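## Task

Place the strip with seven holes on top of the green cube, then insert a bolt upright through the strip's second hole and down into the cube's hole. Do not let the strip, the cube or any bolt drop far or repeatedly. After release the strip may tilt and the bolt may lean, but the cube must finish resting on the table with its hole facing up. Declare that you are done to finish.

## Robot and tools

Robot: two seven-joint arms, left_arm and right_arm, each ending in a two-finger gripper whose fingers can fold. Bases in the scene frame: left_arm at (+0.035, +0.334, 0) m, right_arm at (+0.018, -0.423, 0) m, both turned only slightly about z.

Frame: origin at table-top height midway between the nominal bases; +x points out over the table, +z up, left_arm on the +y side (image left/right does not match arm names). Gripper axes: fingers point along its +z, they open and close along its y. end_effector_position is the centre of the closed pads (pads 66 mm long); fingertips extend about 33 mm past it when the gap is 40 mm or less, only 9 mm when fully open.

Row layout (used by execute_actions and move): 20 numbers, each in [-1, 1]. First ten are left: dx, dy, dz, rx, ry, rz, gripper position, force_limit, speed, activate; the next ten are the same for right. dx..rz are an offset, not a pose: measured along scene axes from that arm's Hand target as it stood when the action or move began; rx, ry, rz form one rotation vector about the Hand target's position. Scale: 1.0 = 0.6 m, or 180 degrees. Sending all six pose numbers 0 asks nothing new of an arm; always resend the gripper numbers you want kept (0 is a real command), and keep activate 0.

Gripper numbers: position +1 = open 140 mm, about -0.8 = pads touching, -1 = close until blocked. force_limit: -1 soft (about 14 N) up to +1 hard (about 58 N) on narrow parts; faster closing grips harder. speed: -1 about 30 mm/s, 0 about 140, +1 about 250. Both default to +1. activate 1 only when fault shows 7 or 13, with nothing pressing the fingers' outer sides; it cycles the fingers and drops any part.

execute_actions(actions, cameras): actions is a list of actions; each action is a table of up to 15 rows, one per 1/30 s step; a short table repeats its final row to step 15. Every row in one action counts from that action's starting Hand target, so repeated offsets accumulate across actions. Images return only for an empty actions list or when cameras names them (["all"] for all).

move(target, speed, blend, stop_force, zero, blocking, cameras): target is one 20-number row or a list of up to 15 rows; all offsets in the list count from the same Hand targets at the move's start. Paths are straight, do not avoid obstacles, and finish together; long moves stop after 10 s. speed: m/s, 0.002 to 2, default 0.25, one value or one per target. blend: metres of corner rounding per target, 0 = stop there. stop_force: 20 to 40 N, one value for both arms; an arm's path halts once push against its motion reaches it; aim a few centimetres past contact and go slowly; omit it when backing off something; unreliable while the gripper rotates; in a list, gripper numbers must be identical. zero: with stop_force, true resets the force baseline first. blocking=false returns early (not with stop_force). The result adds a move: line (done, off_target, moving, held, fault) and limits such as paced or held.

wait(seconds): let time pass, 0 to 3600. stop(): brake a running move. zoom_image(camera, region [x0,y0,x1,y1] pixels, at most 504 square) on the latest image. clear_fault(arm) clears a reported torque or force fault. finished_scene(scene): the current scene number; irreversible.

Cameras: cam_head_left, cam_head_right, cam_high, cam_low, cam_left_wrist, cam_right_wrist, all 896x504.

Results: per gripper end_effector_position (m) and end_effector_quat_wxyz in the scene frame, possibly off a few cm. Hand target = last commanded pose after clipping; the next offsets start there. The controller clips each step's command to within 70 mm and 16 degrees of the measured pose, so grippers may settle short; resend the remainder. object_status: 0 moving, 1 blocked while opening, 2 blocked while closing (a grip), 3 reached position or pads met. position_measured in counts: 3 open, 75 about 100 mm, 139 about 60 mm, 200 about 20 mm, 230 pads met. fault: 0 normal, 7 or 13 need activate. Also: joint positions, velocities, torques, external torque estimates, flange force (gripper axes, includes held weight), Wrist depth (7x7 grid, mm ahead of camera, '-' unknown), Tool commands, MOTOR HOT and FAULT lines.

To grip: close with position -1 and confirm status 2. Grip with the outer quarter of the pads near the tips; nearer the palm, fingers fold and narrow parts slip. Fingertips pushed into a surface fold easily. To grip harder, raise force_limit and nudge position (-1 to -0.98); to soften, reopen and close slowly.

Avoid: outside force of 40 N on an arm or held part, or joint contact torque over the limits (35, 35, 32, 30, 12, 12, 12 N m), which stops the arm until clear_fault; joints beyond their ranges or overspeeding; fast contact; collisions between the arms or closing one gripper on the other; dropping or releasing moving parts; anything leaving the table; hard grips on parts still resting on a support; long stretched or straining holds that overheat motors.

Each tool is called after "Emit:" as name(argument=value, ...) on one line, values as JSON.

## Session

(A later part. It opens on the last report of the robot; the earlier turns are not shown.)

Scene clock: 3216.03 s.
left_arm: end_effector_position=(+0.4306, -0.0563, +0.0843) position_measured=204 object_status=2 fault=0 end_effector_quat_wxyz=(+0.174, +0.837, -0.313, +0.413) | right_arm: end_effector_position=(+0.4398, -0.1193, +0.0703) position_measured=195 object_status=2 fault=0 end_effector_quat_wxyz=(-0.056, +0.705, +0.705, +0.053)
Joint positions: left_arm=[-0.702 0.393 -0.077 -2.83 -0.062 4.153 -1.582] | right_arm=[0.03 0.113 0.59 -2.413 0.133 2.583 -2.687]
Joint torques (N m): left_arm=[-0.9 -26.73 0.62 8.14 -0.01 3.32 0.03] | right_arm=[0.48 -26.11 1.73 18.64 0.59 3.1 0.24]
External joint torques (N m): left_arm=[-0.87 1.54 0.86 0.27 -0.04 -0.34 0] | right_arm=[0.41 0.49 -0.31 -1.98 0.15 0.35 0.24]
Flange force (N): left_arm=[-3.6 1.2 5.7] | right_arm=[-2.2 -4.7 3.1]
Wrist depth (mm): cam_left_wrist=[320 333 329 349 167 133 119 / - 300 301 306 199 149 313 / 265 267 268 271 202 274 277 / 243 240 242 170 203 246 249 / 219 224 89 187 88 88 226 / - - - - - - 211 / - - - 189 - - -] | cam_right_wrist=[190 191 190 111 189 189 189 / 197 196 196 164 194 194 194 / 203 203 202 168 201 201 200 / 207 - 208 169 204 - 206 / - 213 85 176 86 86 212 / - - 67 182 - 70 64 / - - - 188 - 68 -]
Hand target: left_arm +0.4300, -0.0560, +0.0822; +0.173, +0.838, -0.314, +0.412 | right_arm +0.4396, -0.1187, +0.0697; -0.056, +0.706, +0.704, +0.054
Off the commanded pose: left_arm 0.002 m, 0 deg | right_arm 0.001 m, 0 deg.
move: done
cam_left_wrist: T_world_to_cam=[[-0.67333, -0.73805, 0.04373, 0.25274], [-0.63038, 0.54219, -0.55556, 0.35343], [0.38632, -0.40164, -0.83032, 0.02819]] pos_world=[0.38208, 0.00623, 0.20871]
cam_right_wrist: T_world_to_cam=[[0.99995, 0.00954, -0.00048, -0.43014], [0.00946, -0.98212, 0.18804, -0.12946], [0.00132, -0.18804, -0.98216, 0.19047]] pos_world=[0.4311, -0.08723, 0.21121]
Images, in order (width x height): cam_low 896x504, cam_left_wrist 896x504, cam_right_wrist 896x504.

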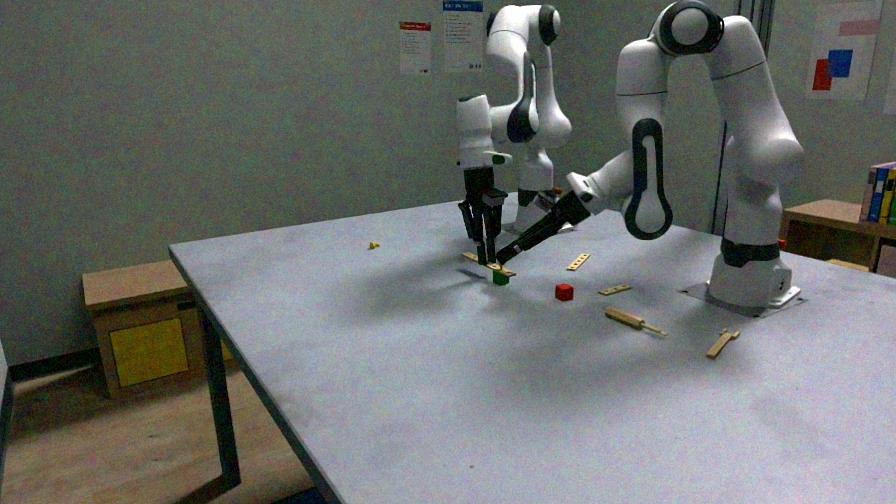

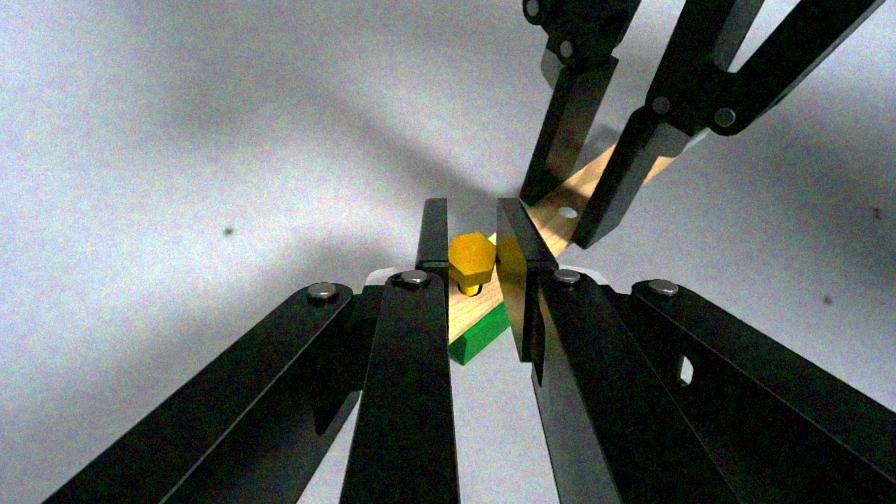

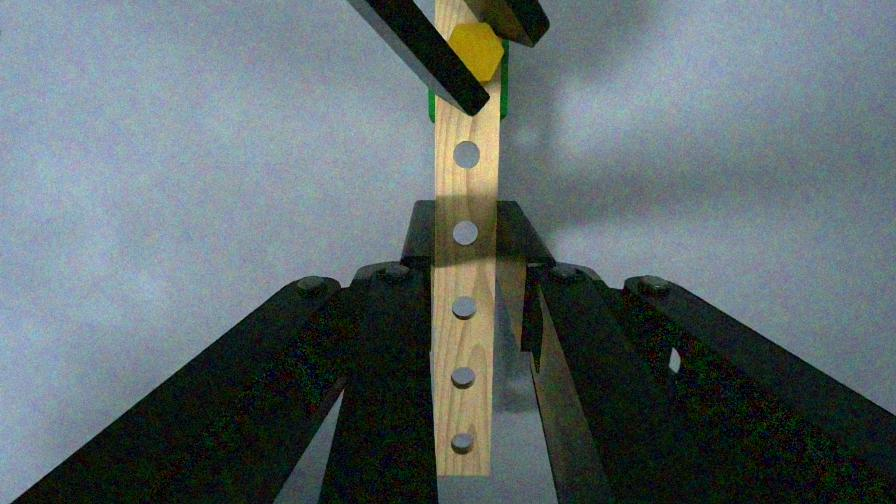

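Emit:
move(target=[[0, 0, 0.0, 0, 0, 0, -1, -0.5, -1, 0, -0.0005, 0.0014, -0.001, 0, 0, 0, -1, -0.1, -1, 0]], speed=0.012, cameras=["cam_right_wrist", "cam_left_wrist"])

Emit:
zoom_image(camera="cam_left_wrist", region=[445, 260, 500, 310])

Emit:
zoom_image(camera="cam_right_wrist", region=[415, 20, 515, 130])

Scene clock: 3233.80 s.
left_arm: end_effector_position=(+0.4306, -0.0563, +0.0843) position_measured=204 object_status=2 fault=0 end_effector_quat_wxyz=(+0.174, +0.837, -0.313, +0.413) | right_arm: end_effector_position=(+0.4399, -0.1186, +0.0703) position_measured=195 object_status=2 fault=0 end_effector_quat_wxyz=(-0.056, +0.705, +0.705, +0.054)
Joint positions: left_arm=[-0.702 0.393 -0.077 -2.83 -0.062 4.153 -1.582] | right_arm=[0.03 0.114 0.59 -2.413 0.133 2.585 -2.685]
Joint torques (N m): left_arm=[-0.84 -26.71 0.62 8.13 -0.01 3.33 0.01] | right_arm=[0.93 -25.33 1.71 18.77 0.1 3.03 0.25]
External joint torques (N m): left_arm=[-0.84 1.48 0.83 0.33 -0.02 -0.32 -0.01] | right_arm=[1 1.02 -0.19 -1.6 -0.34 0.33 0.25]
Flange force (N): left_arm=[-3.4 1.1 5.7] | right_arm=[0.7 -1.4 5.9]
Wrist depth (mm): cam_left_wrist=[329 336 345 344 167 133 117 / 303 297 294 302 192 146 312 / 265 266 273 271 202 271 277 / 232 241 238 173 203 248 248 / 218 223 89 186 88 88 222 / - - - 204 - - - / - - - 189 - - -] | cam_right_wrist=[190 191 190 125 189 189 189 / 197 196 189 163 195 - 195 / - 202 202 168 198 - 200 / 209 - 207 169 205 207 212 / 215 75 85 177 86 85 214 / - - 67 182 - 70 64 / - - - - - 68 -]
Hand target: left_arm +0.4300, -0.0560, +0.0822; +0.173, +0.838, -0.314, +0.412 | right_arm +0.4393, -0.1178, +0.0691; -0.056, +0.706, +0.704, +0.054
Off the commanded pose: left_arm 0.002 m, 0 deg | right_arm 0.002 m, 0 deg.
move: done
cam_left_wrist: T_world_to_cam=[[-0.67333, -0.73805, 0.04373, 0.25274], [-0.63038, 0.54219, -0.55556, 0.35343], [0.38632, -0.40164, -0.83032, 0.02819]] pos_world=[0.38208, 0.00623, 0.20871]
cam_right_wrist: T_world_to_cam=[[0.99996, 0.00861, 0.00052, -0.43054], [0.00836, -0.98226, 0.18733, -0.12836], [0.00212, -0.18732, -0.9823, 0.19031]] pos_world=[0.43119, -0.08673, 0.21121]
Images, in order (width x height): cam_left_wrist 896x504, cam_right_wrist 896x504.

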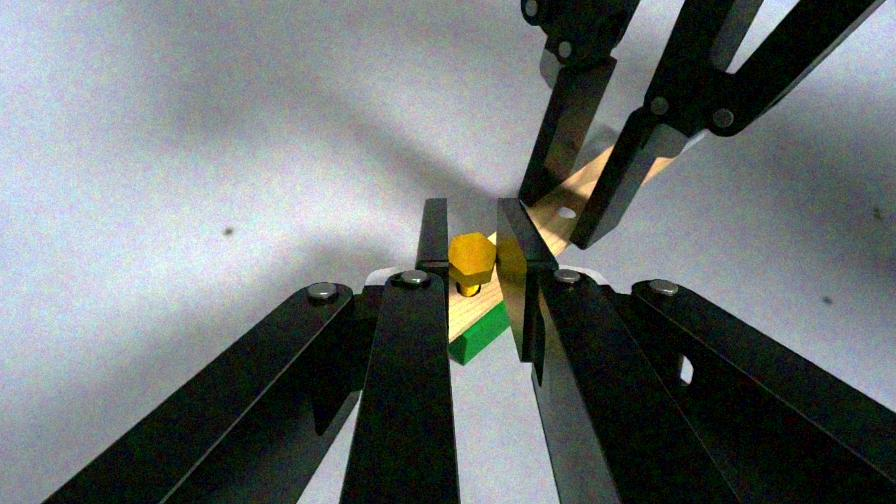

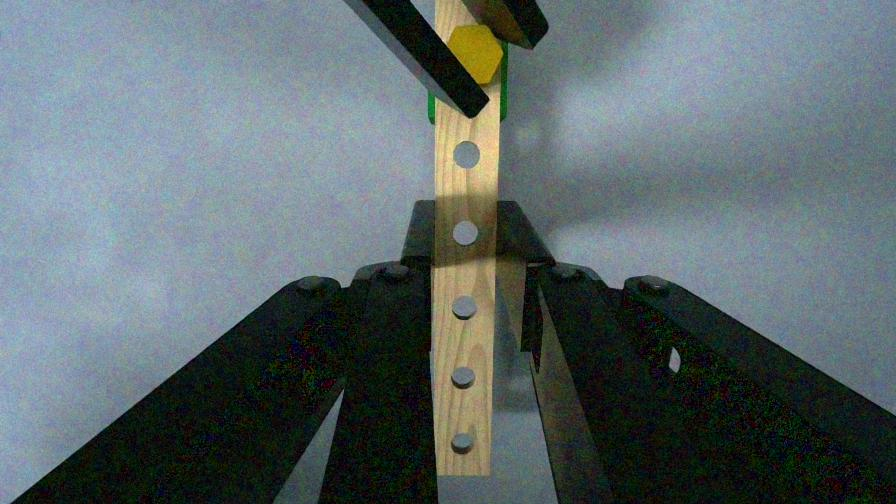

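Scaled by 9.164 from the camera's image (finer frame: 1280x720).

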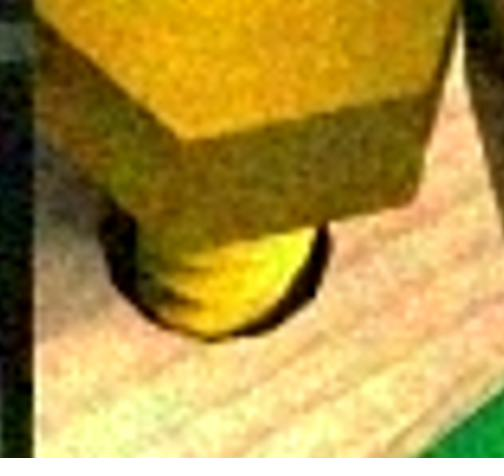

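Scaled by 4.582 from the camera's image (finer frame: 1280x720).

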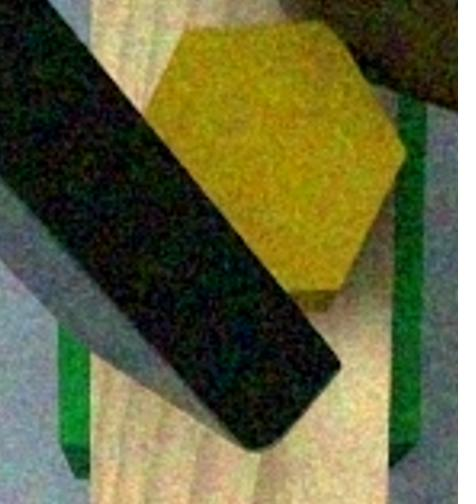

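Emit:
move(target=[[0, 0, 0.0, 0, 0, 0, -1, -0.5, -1, 0, -0.0018, 0.0003, 0.0, 0, 0, 0, -1, -0.1, -1, 0]], speed=0.012, cameras=["cam_right_wrist", "cam_left_wrist"])

Emit:
zoom_image(camera="cam_left_wrist", region=[445, 260, 500, 310])

Emit:
zoom_image(camera="cam_right_wrist", region=[415, 20, 515, 130])

Scene clock: 3250.63 s.
left_arm: end_effector_position=(+0.4306, -0.0563, +0.0843) position_measured=204 object_status=2 fault=0 end_effector_quat_wxyz=(+0.174, +0.837, -0.313, +0.413) | right_arm: end_effector_position=(+0.4391, -0.1188, +0.0696) position_measured=195 object_status=2 fault=0 end_effector_quat_wxyz=(-0.056, +0.705, +0.705, +0.054)
Joint positions: left_arm=[-0.702 0.393 -0.077 -2.83 -0.062 4.153 -1.582] | right_arm=[0.031 0.114 0.59 -2.415 0.133 2.586 -2.684]
Joint torques (N m): left_arm=[-0.88 -26.7 0.65 8.14 0 3.33 0.05] | right_arm=[0.94 -25.75 2.18 18.33 0.58 2.91 0.26]
External joint torques (N m): left_arm=[-0.88 1.51 0.86 0.27 -0.02 -0.32 0.02] | right_arm=[0.97 0.61 0.24 -2.04 0.15 0.21 0.25]
Flange force (N): left_arm=[-3.6 1.1 5.6] | right_arm=[-1.1 -5.1 3.1]
Wrist depth (mm): cam_left_wrist=[344 340 342 343 164 131 113 / 299 296 301 303 196 146 313 / 266 272 268 272 201 270 277 / 239 237 242 170 125 247 249 / 218 223 89 186 88 88 226 / - - - 204 - - 210 / - - - 188 - - -] | cam_right_wrist=[190 190 190 112 190 189 190 / 196 193 195 163 - 194 194 / 201 204 203 168 203 200 200 / 209 209 207 169 124 207 207 / 214 - 85 177 86 83 212 / - - 67 182 - 70 64 / - - - - - 68 -]
Hand target: left_arm +0.4300, -0.0560, +0.0822; +0.173, +0.838, -0.314, +0.412 | right_arm +0.4382, -0.1177, +0.0691; -0.056, +0.706, +0.704, +0.054
Off the commanded pose: left_arm 0.002 m, 0 deg | right_arm 0.002 m, 0 deg.
move: done
cam_left_wrist: T_world_to_cam=[[-0.67333, -0.73805, 0.04373, 0.25274], [-0.63038, 0.54219, -0.55556, 0.35343], [0.38632, -0.40164, -0.83032, 0.02819]] pos_world=[0.38208, 0.00623, 0.20871]
cam_right_wrist: T_world_to_cam=[[0.99996, 0.0086, -0.00009, -0.42962], [0.00846, -0.98217, 0.18782, -0.12836], [0.00152, -0.18782, -0.9822, 0.18982]] pos_world=[0.4304, -0.08673, 0.21051]
Images, in order (width x height): cam_left_wrist 896x504, cam_right_wrist 896x504.

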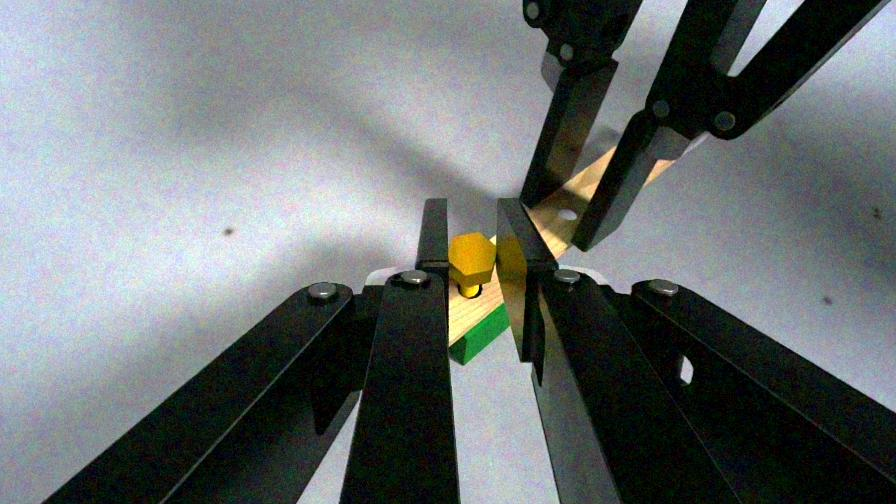

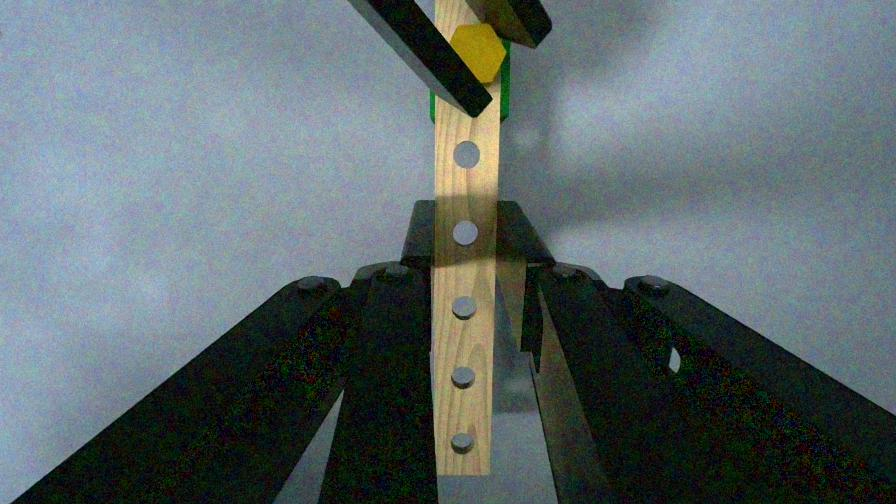

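Scaled by 9.164 from the camera's image (finer frame: 1280x720).

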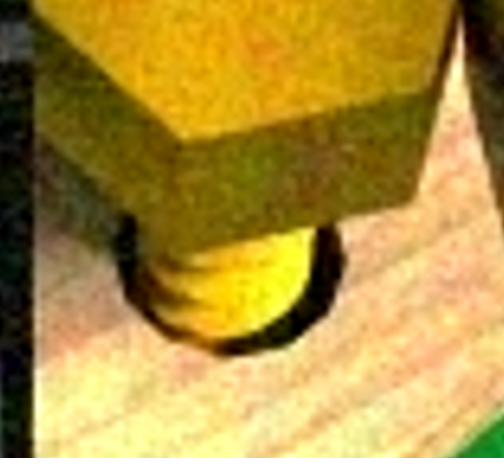

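Scaled by 4.582 from the camera's image (finer frame: 1280x720).

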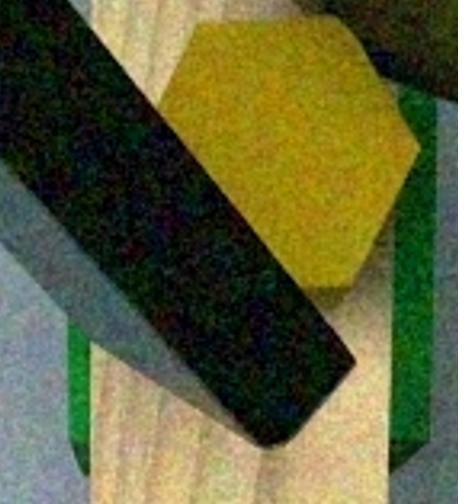

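Emit:
move(target=[[0, 0, 0.0, 0, 0, 0, -1, -0.5, -1, 0, 0.0003, -0.0035, -0.0058, 0.0222, 0, 0, -1, -0.1, -1, 0]], speed=0.012, cameras=["cam_right_wrist", "cam_left_wrist", "cam_low"])

Emit:
zoom_image(camera="cam_left_wrist", region=[445, 260, 500, 310])

Emit:
zoom_image(camera="cam_low", region=[480, 240, 530, 290])

Scene clock: 3283.40 s.
left_arm: end_effector_position=(+0.4307, -0.0562, +0.0843) position_measured=204 object_status=2 fault=0 end_effector_quat_wxyz=(+0.174, +0.837, -0.313, +0.413) | right_arm: end_effector_position=(+0.4389, -0.1201, +0.0659) position_measured=195 object_status=2 fault=0 end_effector_quat_wxyz=(-0.081, +0.705, +0.700, +0.078)
Joint positions: left_arm=[-0.702 0.393 -0.076 -2.83 -0.062 4.153 -1.582] | right_arm=[-0.014 0.108 0.617 -2.452 0.274 2.638 -2.821]
Joint velocities: left_arm=[within noise] | right_arm=[0.001 0 0 0.002 0.002 0.001 -0.006]
Joint torques (N m): left_arm=[-1.23 -26.72 0.51 8.15 0.21 3.32 0.02] | right_arm=[0.39 -25.21 2.68 18 1.03 2.83 -0.2]
External joint torques (N m): left_arm=[-1.2 1.5 0.74 0.33 0.19 -0.34 0] | right_arm=[0.52 0.37 0.92 -2.14 0.73 0.15 -0.21]
Flange force (N): left_arm=[-3.5 1.3 5.7] | right_arm=[-4.1 -8.5 -0.3]
Wrist depth (mm): cam_left_wrist=[340 341 343 346 168 137 118 / 297 298 302 306 183 147 303 / 265 266 268 270 202 270 279 / 240 241 242 170 214 247 248 / 218 223 89 186 89 88 226 / - - - 204 - - 211 / - - - 189 - - -] | cam_right_wrist=[192 192 192 119 190 190 191 / 196 196 195 165 193 195 - / 200 199 200 167 199 199 198 / 204 203 204 169 115 202 202 / 209 - 85 176 86 83 206 / - - 67 183 - 70 68 / - - - - - 68 -]
Hand target: left_arm +0.4300, -0.0560, +0.0822; +0.173, +0.838, -0.314, +0.412 | right_arm +0.4384, -0.1198, +0.0656; -0.081, +0.703, +0.702, +0.079
Off the commanded pose: left_arm 0.002 m, 0 deg | right_arm 0.001 m, 0 deg.
move: done
cam_left_wrist: T_world_to_cam=[[-0.67313, -0.73824, 0.04357, 0.25283], [-0.63047, 0.54207, -0.55557, 0.35347], [0.38653, -0.40144, -0.83033, 0.02811]] pos_world=[0.38218, 0.00633, 0.20871]
cam_right_wrist: T_world_to_cam=[[1, 0.00238, -0.00086, -0.4301], [0.00246, -0.99277, 0.11997, -0.12321], [-0.00057, -0.11998, -0.99278, 0.19563]] pos_world=[0.43051, -0.09783, 0.20863]
Images, in order (width x height): cam_low 896x504, cam_left_wrist 896x504, cam_right_wrist 896x504.

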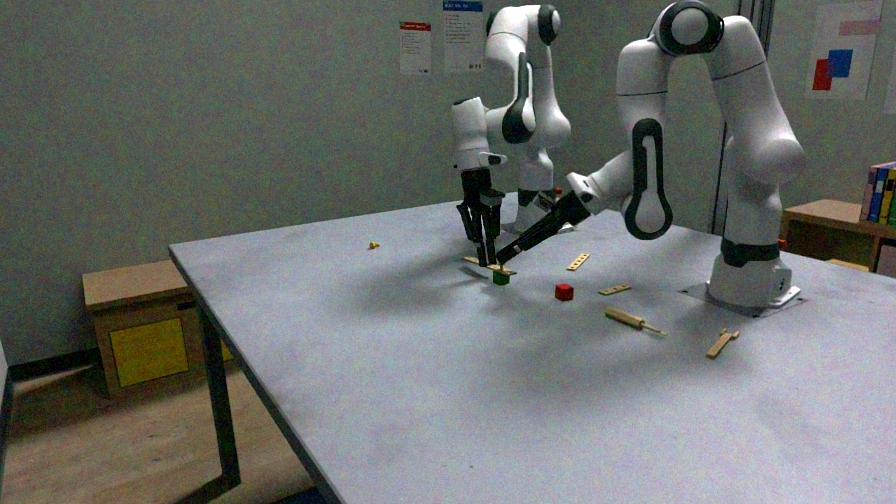

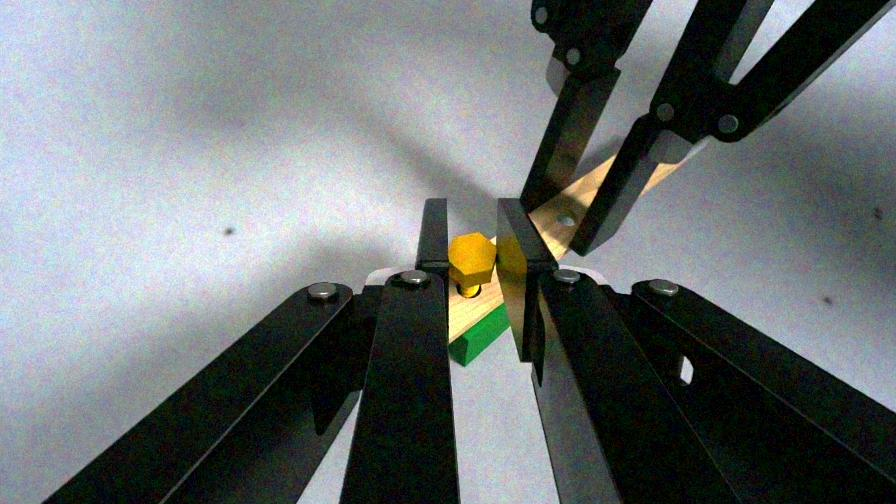

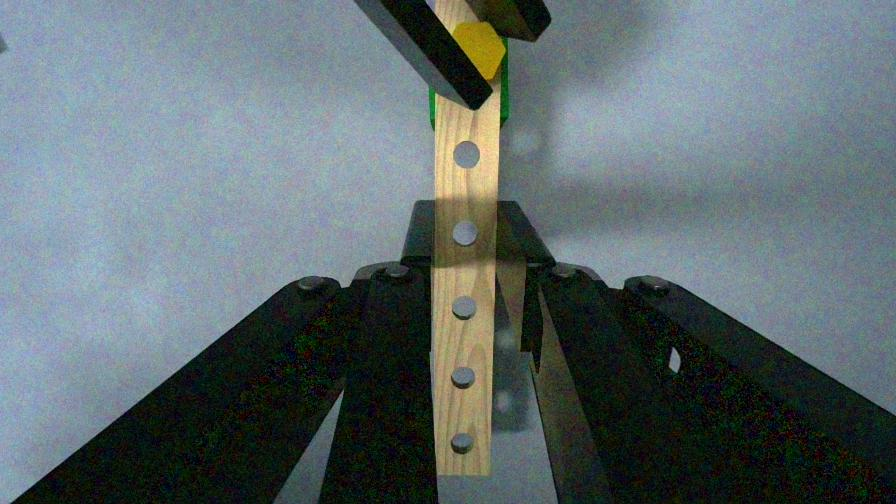

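Scaled by 9.164 from the camera's image (finer frame: 1280x720).

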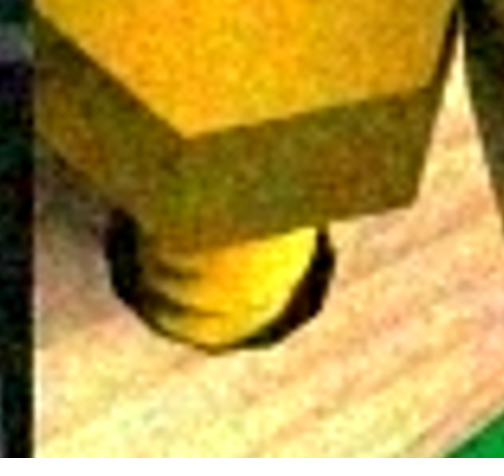

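Scaled by 10.080 from the camera's image (finer frame: 1280x720).

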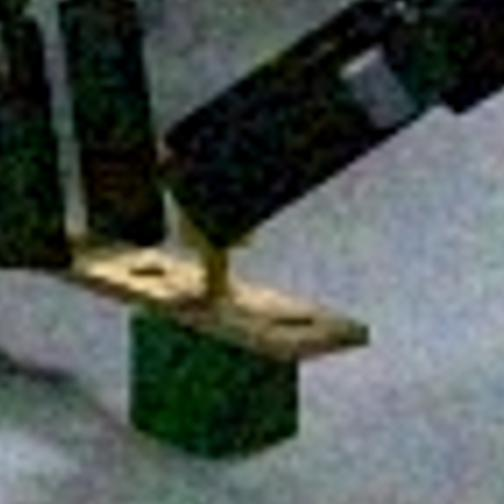

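Emit:
move(target=[[0, 0, 0.0, 0, 0, 0, -1, -0.5, -1, 0, -0.0013, -0.0027, -0.0073, 0.0222, 0, 0, -1, -0.1, -1, 0]], speed=0.012, cameras=["cam_right_wrist", "cam_left_wrist", "cam_low"])

Emit:
zoom_image(camera="cam_left_wrist", region=[445, 260, 500, 310])

Emit:
zoom_image(camera="cam_low", region=[480, 240, 530, 290])

Scene clock: 3305.27 s.
left_arm: end_effector_position=(+0.4309, -0.0560, +0.0843) position_measured=204 object_status=2 fault=0 end_effector_quat_wxyz=(+0.174, +0.837, -0.313, +0.413) | right_arm: end_effector_position=(+0.4386, -0.1219, +0.0621) position_measured=195 object_status=2 fault=0 end_effector_quat_wxyz=(-0.105, +0.702, +0.697, +0.103)
Joint positions: left_arm=[-0.702 0.393 -0.076 -2.83 -0.062 4.153 -1.582] | right_arm=[-0.065 0.107 0.651 -2.482 0.435 2.678 -2.984]
Joint velocities: left_arm=[within noise] | right_arm=[0 -0.001 0.001 0 0 0 -0.005]
Joint torques (N m): left_arm=[-1.24 -26.72 0.39 8.11 0.24 3.33 0.04] | right_arm=[0.48 -24.15 2.82 17.83 0.85 2.64 -0.18]
External joint torques (N m): left_arm=[-1.22 1.55 0.61 0.27 0.22 -0.33 0.01] | right_arm=[0.49 0.68 0.91 -1.96 0.74 0.09 -0.18]
Flange force (N): left_arm=[-3.7 1.4 5.7] | right_arm=[-3.3 -7.6 0.8]
Wrist depth (mm): cam_left_wrist=[328 343 328 353 173 143 127 / 297 289 295 303 188 151 302 / 265 271 270 271 204 268 276 / 239 235 244 170 197 243 250 / 218 223 89 183 89 88 222 / - - - 204 - - 211 / - - - 190 - - -] | cam_right_wrist=[195 195 194 117 195 194 190 / 197 196 - 163 199 195 197 / - - - 168 198 197 - / 200 200 200 169 198 197 199 / 204 75 85 177 86 80 201 / - - 67 183 - 70 68 / - - - 188 - 68 -]
Hand target: left_arm +0.4300, -0.0560, +0.0822; +0.173, +0.838, -0.314, +0.412 | right_arm +0.4376, -0.1214, +0.0612; -0.105, +0.700, +0.699, +0.103
Off the commanded pose: left_arm 0.002 m, 0 deg | right_arm 0.001 m, 0 deg.
move: done
cam_left_wrist: T_world_to_cam=[[-0.67289, -0.73847, 0.04346, 0.25291], [-0.63061, 0.54191, -0.55558, 0.35353], [0.38673, -0.40125, -0.83033, 0.02804]] pos_world=[0.38227, 0.00643, 0.20871]
cam_right_wrist: T_world_to_cam=[[1, 0.00211, 0.00093, -0.42996], [0.00206, -0.99873, 0.05036, -0.12078], [0.00103, -0.05036, -0.99873, 0.19992]] pos_world=[0.43001, -0.10965, 0.20614]
Images, in order (width x height): cam_low 896x504, cam_left_wrist 896x504, cam_right_wrist 896x504.

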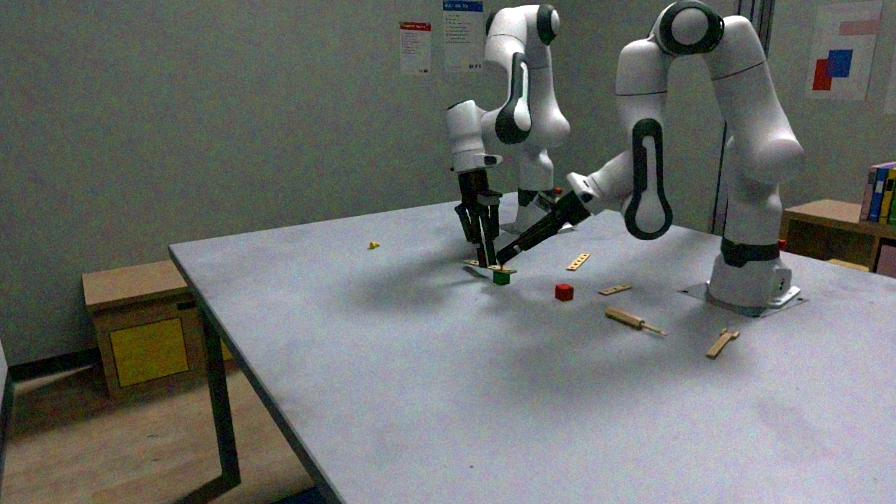

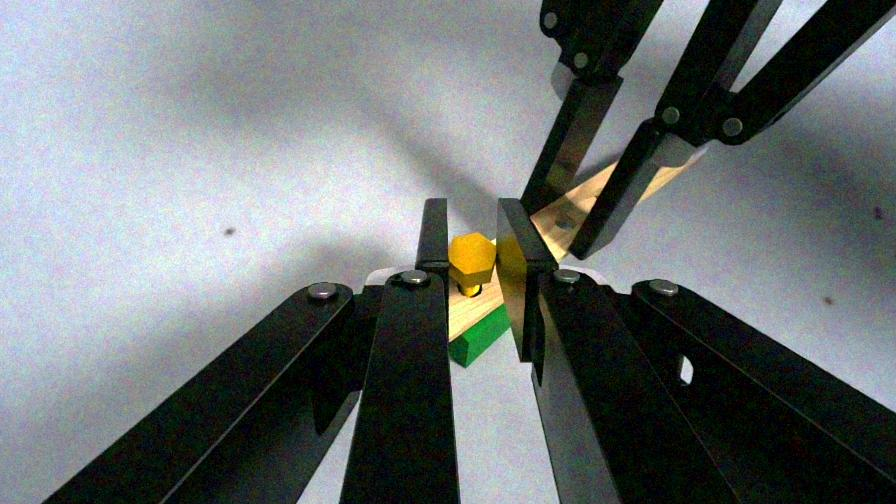

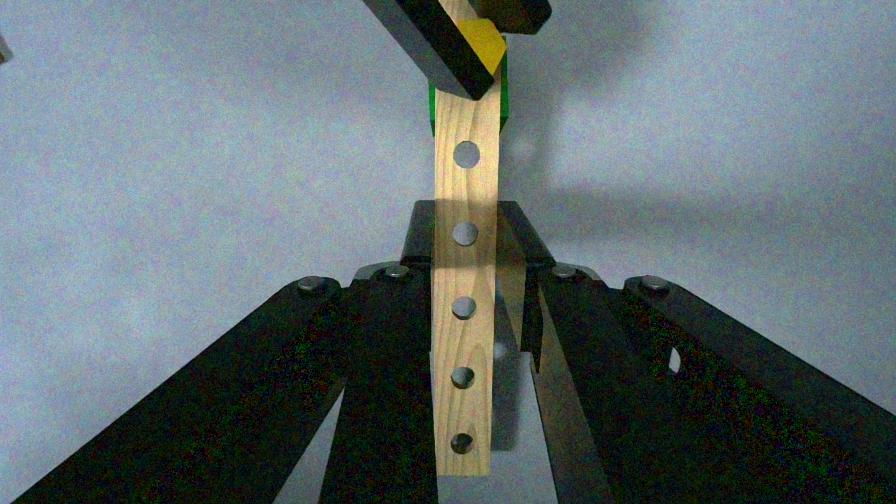

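Scaled by 9.164 from the camera's image (finer frame: 1280x720).

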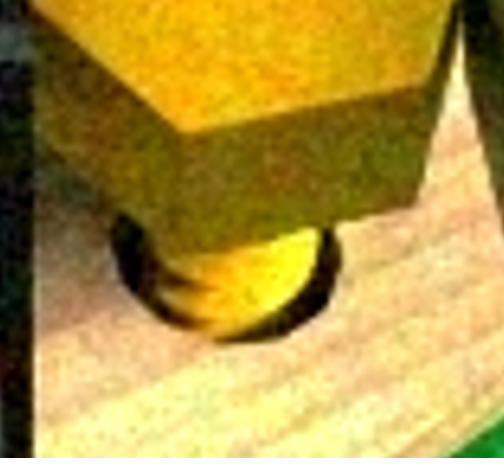

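Scaled by 10.080 from the camera's image (finer frame: 1280x720).

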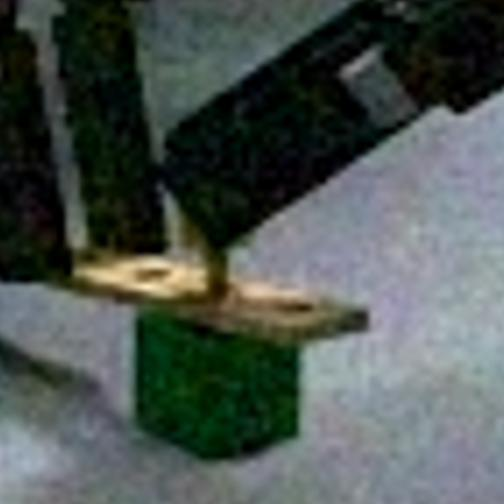

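Emit:
move(target=[[0, 0, 0.0, 0, 0, 0, -1, -0.5, -1, 0, -0.001, -0.001, -0.005, 0.0111, 0, 0, -1, -0.1, -1, 0]], speed=0.012, cameras=["cam_right_wrist", "cam_left_wrist", "cam_low"])

Emit:
zoom_image(camera="cam_left_wrist", region=[445, 260, 500, 310])

Emit:
zoom_image(camera="cam_low", region=[480, 240, 530, 290])

Scene clock: 3347.37 s.
left_arm: end_effector_position=(+0.4311, -0.0558, +0.0843) position_measured=204 object_status=2 fault=0 end_effector_quat_wxyz=(+0.174, +0.837, -0.313, +0.413) | right_arm: end_effector_position=(+0.4385, -0.1225, +0.0597) position_measured=195 object_status=2 fault=0 end_effector_quat_wxyz=(-0.117, +0.701, +0.694, +0.115)
Joint positions: left_arm=[-0.702 0.393 -0.075 -2.83 -0.062 4.153 -1.582] | right_arm=[-0.395 0.15 0.964 -2.502 0.408 2.718 -2.989]
Joint torques (N m): left_arm=[-1.56 -26.76 0.12 8.13 0.43 3.33 0] | right_arm=[1 -17.26 5.19 17.02 -0.25 2.65 -0.17]
External joint torques (N m): left_arm=[-1.54 1.44 0.34 0.36 0.41 -0.32 -0.03] | right_arm=[1.03 1.54 1.63 -2.37 -0.26 0.12 -0.18]
Flange force (N): left_arm=[-3.4 1.8 5.6] | right_arm=[-1.0 -4.2 6.3]
Wrist depth (mm): cam_left_wrist=[335 344 341 346 175 147 125 / - 307 302 303 192 151 304 / 267 267 270 270 203 269 277 / 239 241 243 154 205 247 248 / 219 223 89 183 88 88 226 / - - - 205 - - 210 / - - - - - - -] | cam_right_wrist=[196 196 196 120 194 196 195 / 196 197 - 164 197 196 - / 199 197 197 196 196 196 - / 198 198 197 169 197 196 196 / 198 198 85 177 86 80 197 / - - 67 183 - 70 68 / - - - 189 - 68 -]
Hand target: left_arm +0.4300, -0.0560, +0.0822; +0.173, +0.838, -0.314, +0.412 | right_arm +0.4370, -0.1220, +0.0582; -0.117, +0.698, +0.697, +0.115
Off the commanded pose: left_arm 0.002 m, 0 deg | right_arm 0.002 m, 0 deg.
joint sent to its limit (right arm) — joint 7 (wrist roll), lower limit. The joint targets still meet the commanded pose.
move: done
cam_left_wrist: T_world_to_cam=[[-0.67249, -0.73885, 0.04314, 0.25318], [-0.63078, 0.54169, -0.5556, 0.35357], [0.38713, -0.40085, -0.83033, 0.02792]] pos_world=[0.38247, 0.00673, 0.20871]
cam_right_wrist: T_world_to_cam=[[1, 0.00008, 0.00123, -0.43015], [0.00006, -0.99988, 0.01565, -0.11842], [0.00123, -0.01565, -0.99988, 0.20164]] pos_world=[0.42991, -0.11521, 0.204]
Images, in order (width x height): cam_low 896x504, cam_left_wrist 896x504, cam_right_wrist 896x504.

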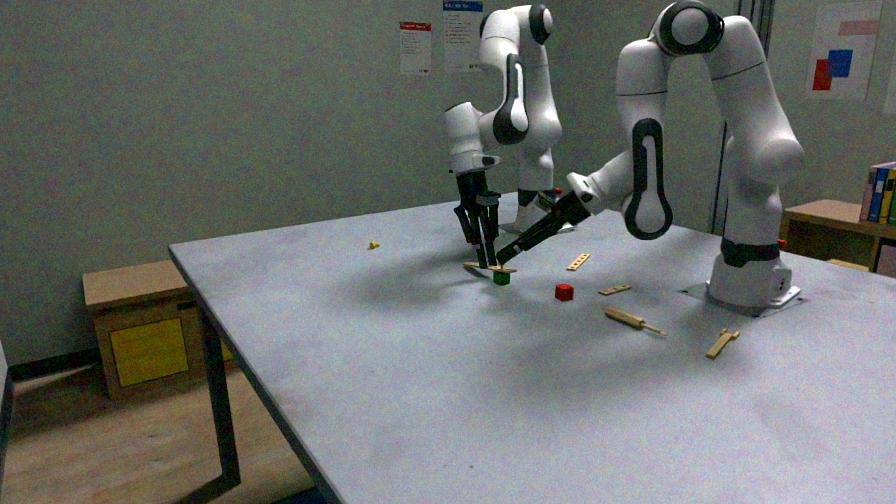

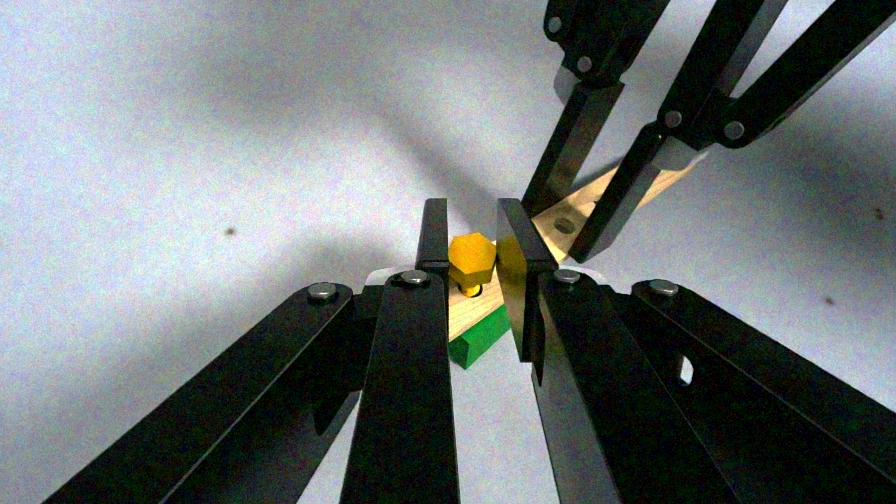

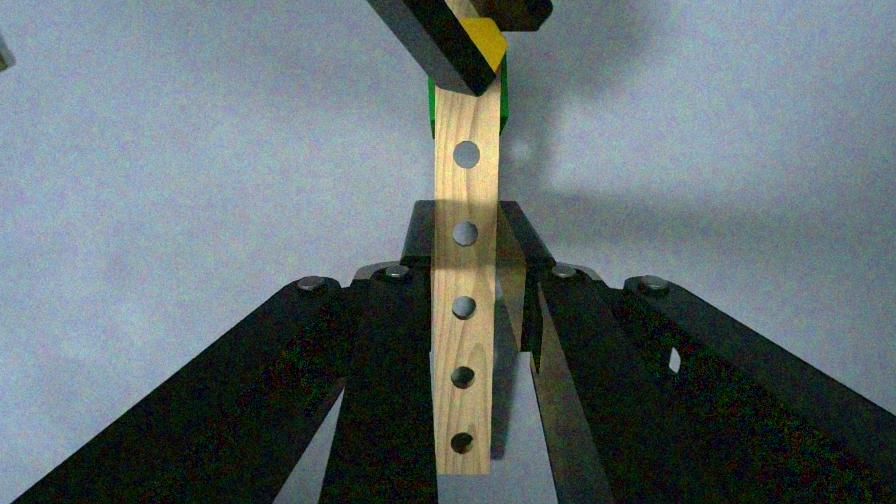

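Scaled by 9.164 from the camera's image (finer frame: 1280x720).

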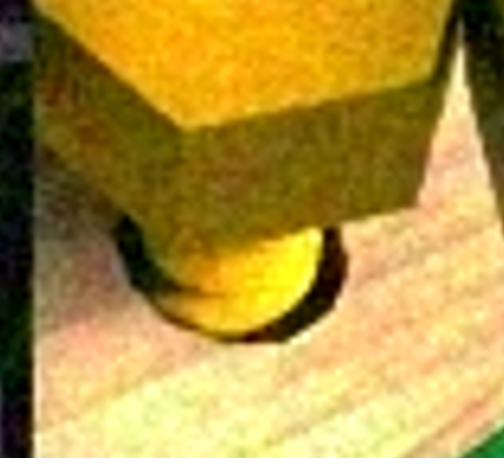

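Scaled by 10.080 from the camera's image (finer frame: 1280x720).

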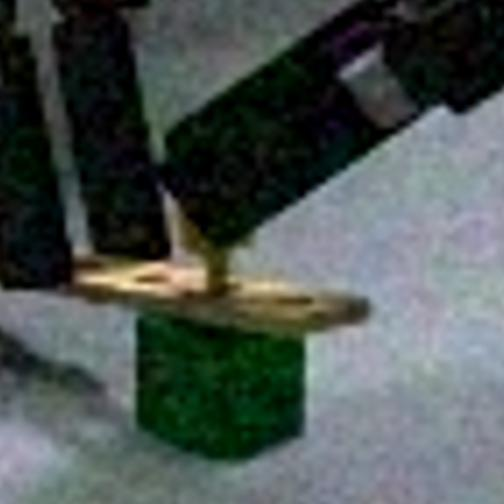

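Emit:
zoom_image(camera="cam_low", region=[455, 245, 525, 295])

Emit:
zoom_image(camera="cam_right_wrist", region=[415, 10, 525, 150])

Scaled by 7.200 from the camera's image (finer frame: 1280x720).

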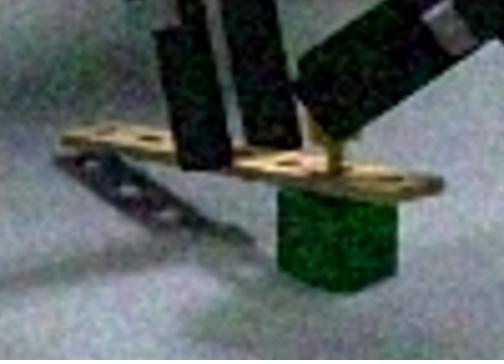

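Scaled by 3.600 from the camera's image (finer frame: 1280x720).

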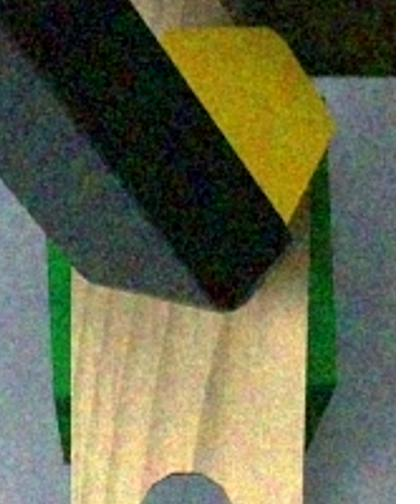

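Emit:
move(target=[[0, 0, 0.0, 0, 0, 0, -1, -0.5, -1, 0, -0.0007, 0.0, -0.0032, 0.0067, 0, 0, -1, -0.1, -1, 0]], speed=0.012, cameras=["cam_right_wrist", "cam_left_wrist", "cam_low"])

Emit:
zoom_image(camera="cam_left_wrist", region=[445, 260, 500, 310])

Emit:
zoom_image(camera="cam_low", region=[455, 245, 525, 295])

Emit:
zoom_image(camera="cam_low", region=[485, 250, 525, 290])

Scene clock: 3397.30 s.
left_arm: end_effector_position=(+0.4315, -0.0554, +0.0843) position_measured=204 object_status=2 fault=0 end_effector_quat_wxyz=(+0.173, +0.837, -0.313, +0.413) | right_arm: end_effector_position=(+0.4389, -0.1225, +0.0582) position_measured=195 object_status=2 fault=0 end_effector_quat_wxyz=(-0.124, +0.699, +0.693, +0.123)
Joint positions: left_arm=[-0.702 0.393 -0.074 -2.83 -0.062 4.153 -1.582] | right_arm=[-0.518 0.185 1.075 -2.513 0.384 2.745 -2.99]
Joint torques (N m): left_arm=[-1.88 -26.74 -0.31 8.09 0.62 3.32 0] | right_arm=[0.74 -14.74 4.67 15.86 -0.3 2.76 -0.15]
External joint torques (N m): left_arm=[-1.87 1.53 -0.1 0.22 0.6 -0.34 -0.02] | right_arm=[0.77 1.9 0.02 -3.28 -0.23 0.23 -0.16]
Flange force (N): left_arm=[-3.7 2.5 5.4] | right_arm=[0.0 0.0 0.0]
Wrist depth (mm): cam_left_wrist=[340 340 352 - 175 147 128 / - 293 295 294 193 154 302 / 258 266 269 271 209 268 277 / 243 239 248 169 210 247 248 / 215 219 89 182 88 88 226 / - - - 204 - - 211 / - - - 189 - - -] | cam_right_wrist=[196 196 195 122 197 - - / 196 197 196 166 196 197 196 / - 197 196 168 195 196 - / - 196 197 170 195 195 194 / - 196 85 177 86 80 195 / - - 67 183 - 70 68 / - - - 189 - 68 -]
Hand target: left_arm +0.4300, -0.0560, +0.0822; +0.173, +0.838, -0.314, +0.412 | right_arm +0.4366, -0.1220, +0.0563; -0.125, +0.697, +0.696, +0.123
Off the commanded pose: left_arm 0.003 m, 0 deg | right_arm 0.003 m, 0 deg.
joint sent to its limit (right arm) — joint 7 (wrist roll), lower limit. The joint targets still meet the commanded pose.
move: done
cam_left_wrist: T_world_to_cam=[[-0.67183, -0.73946, 0.0428, 0.25349], [-0.63116, 0.54128, -0.55557, 0.3538], [0.38765, -0.40027, -0.83037, 0.02769]] pos_world=[0.38287, 0.00703, 0.20871]
cam_right_wrist: T_world_to_cam=[[0.99999, 0.00024, 0.00334, -0.43065], [0.00026, -0.99998, -0.00605, -0.11723], [0.00333, 0.00605, -0.99998, 0.2019]] pos_world=[0.43, -0.11835, 0.20263]
Images, in order (width x height): cam_low 896x504, cam_left_wrist 896x504, cam_right_wrist 896x504.

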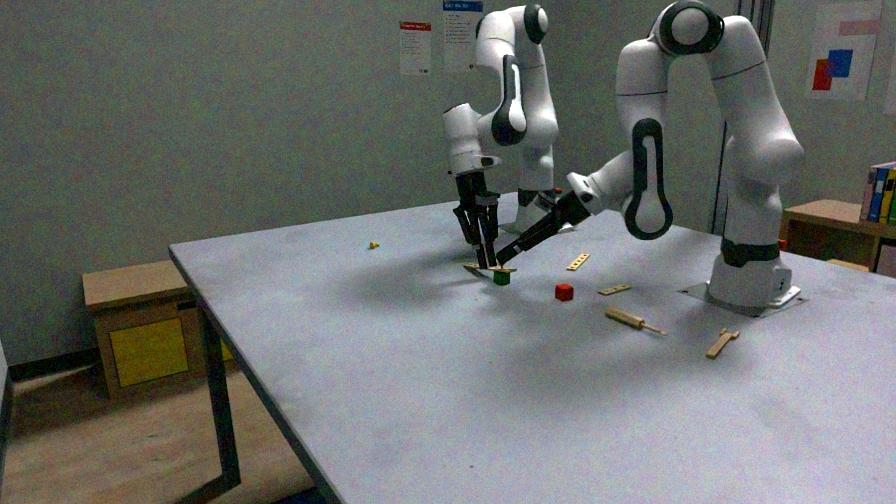

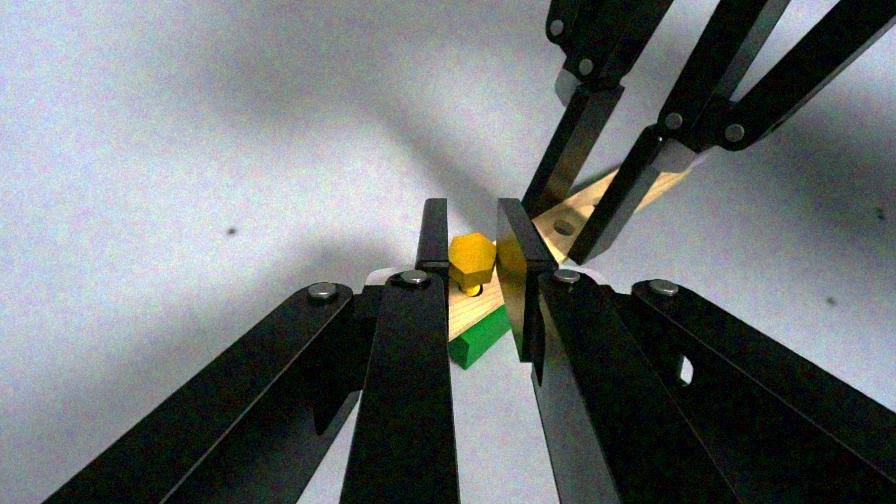

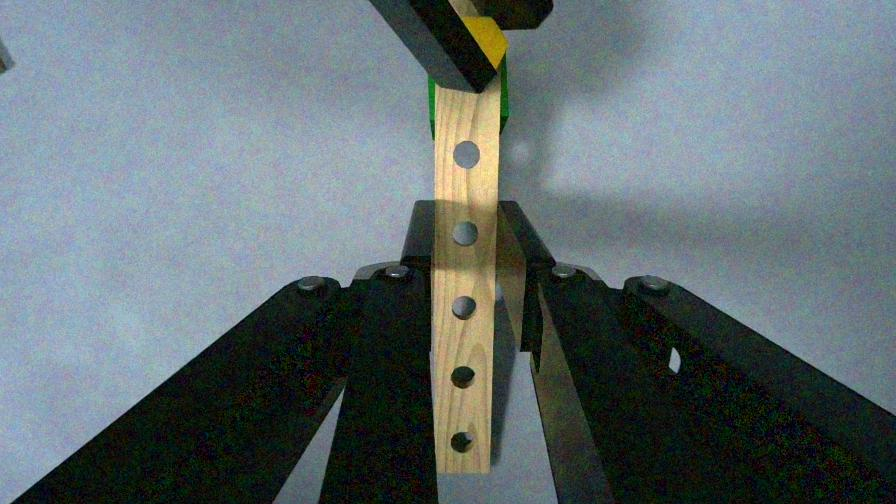

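Scaled by 9.164 from the camera's image (finer frame: 1280x720).

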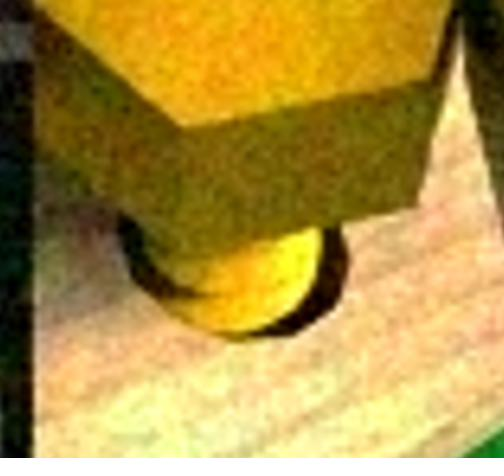

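Scaled by 7.200 from the camera's image (finer frame: 1280x720).

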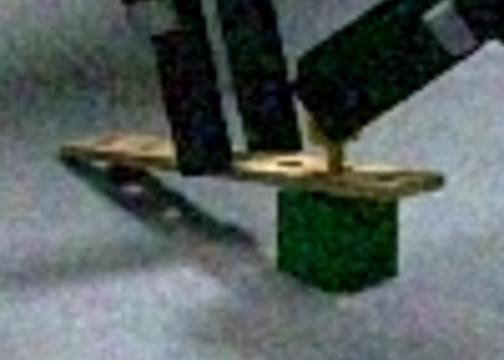

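Scaled by 12.600 from the camera's image (finer frame: 1280x720).

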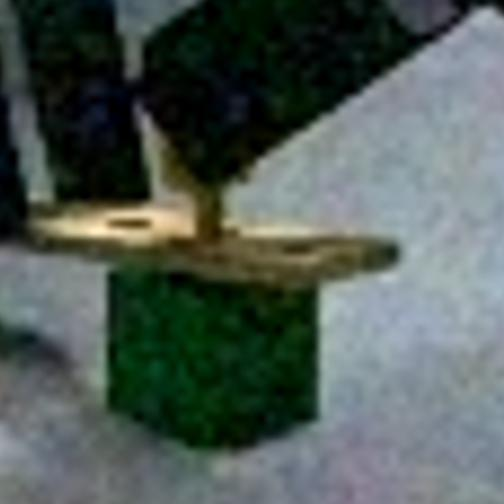

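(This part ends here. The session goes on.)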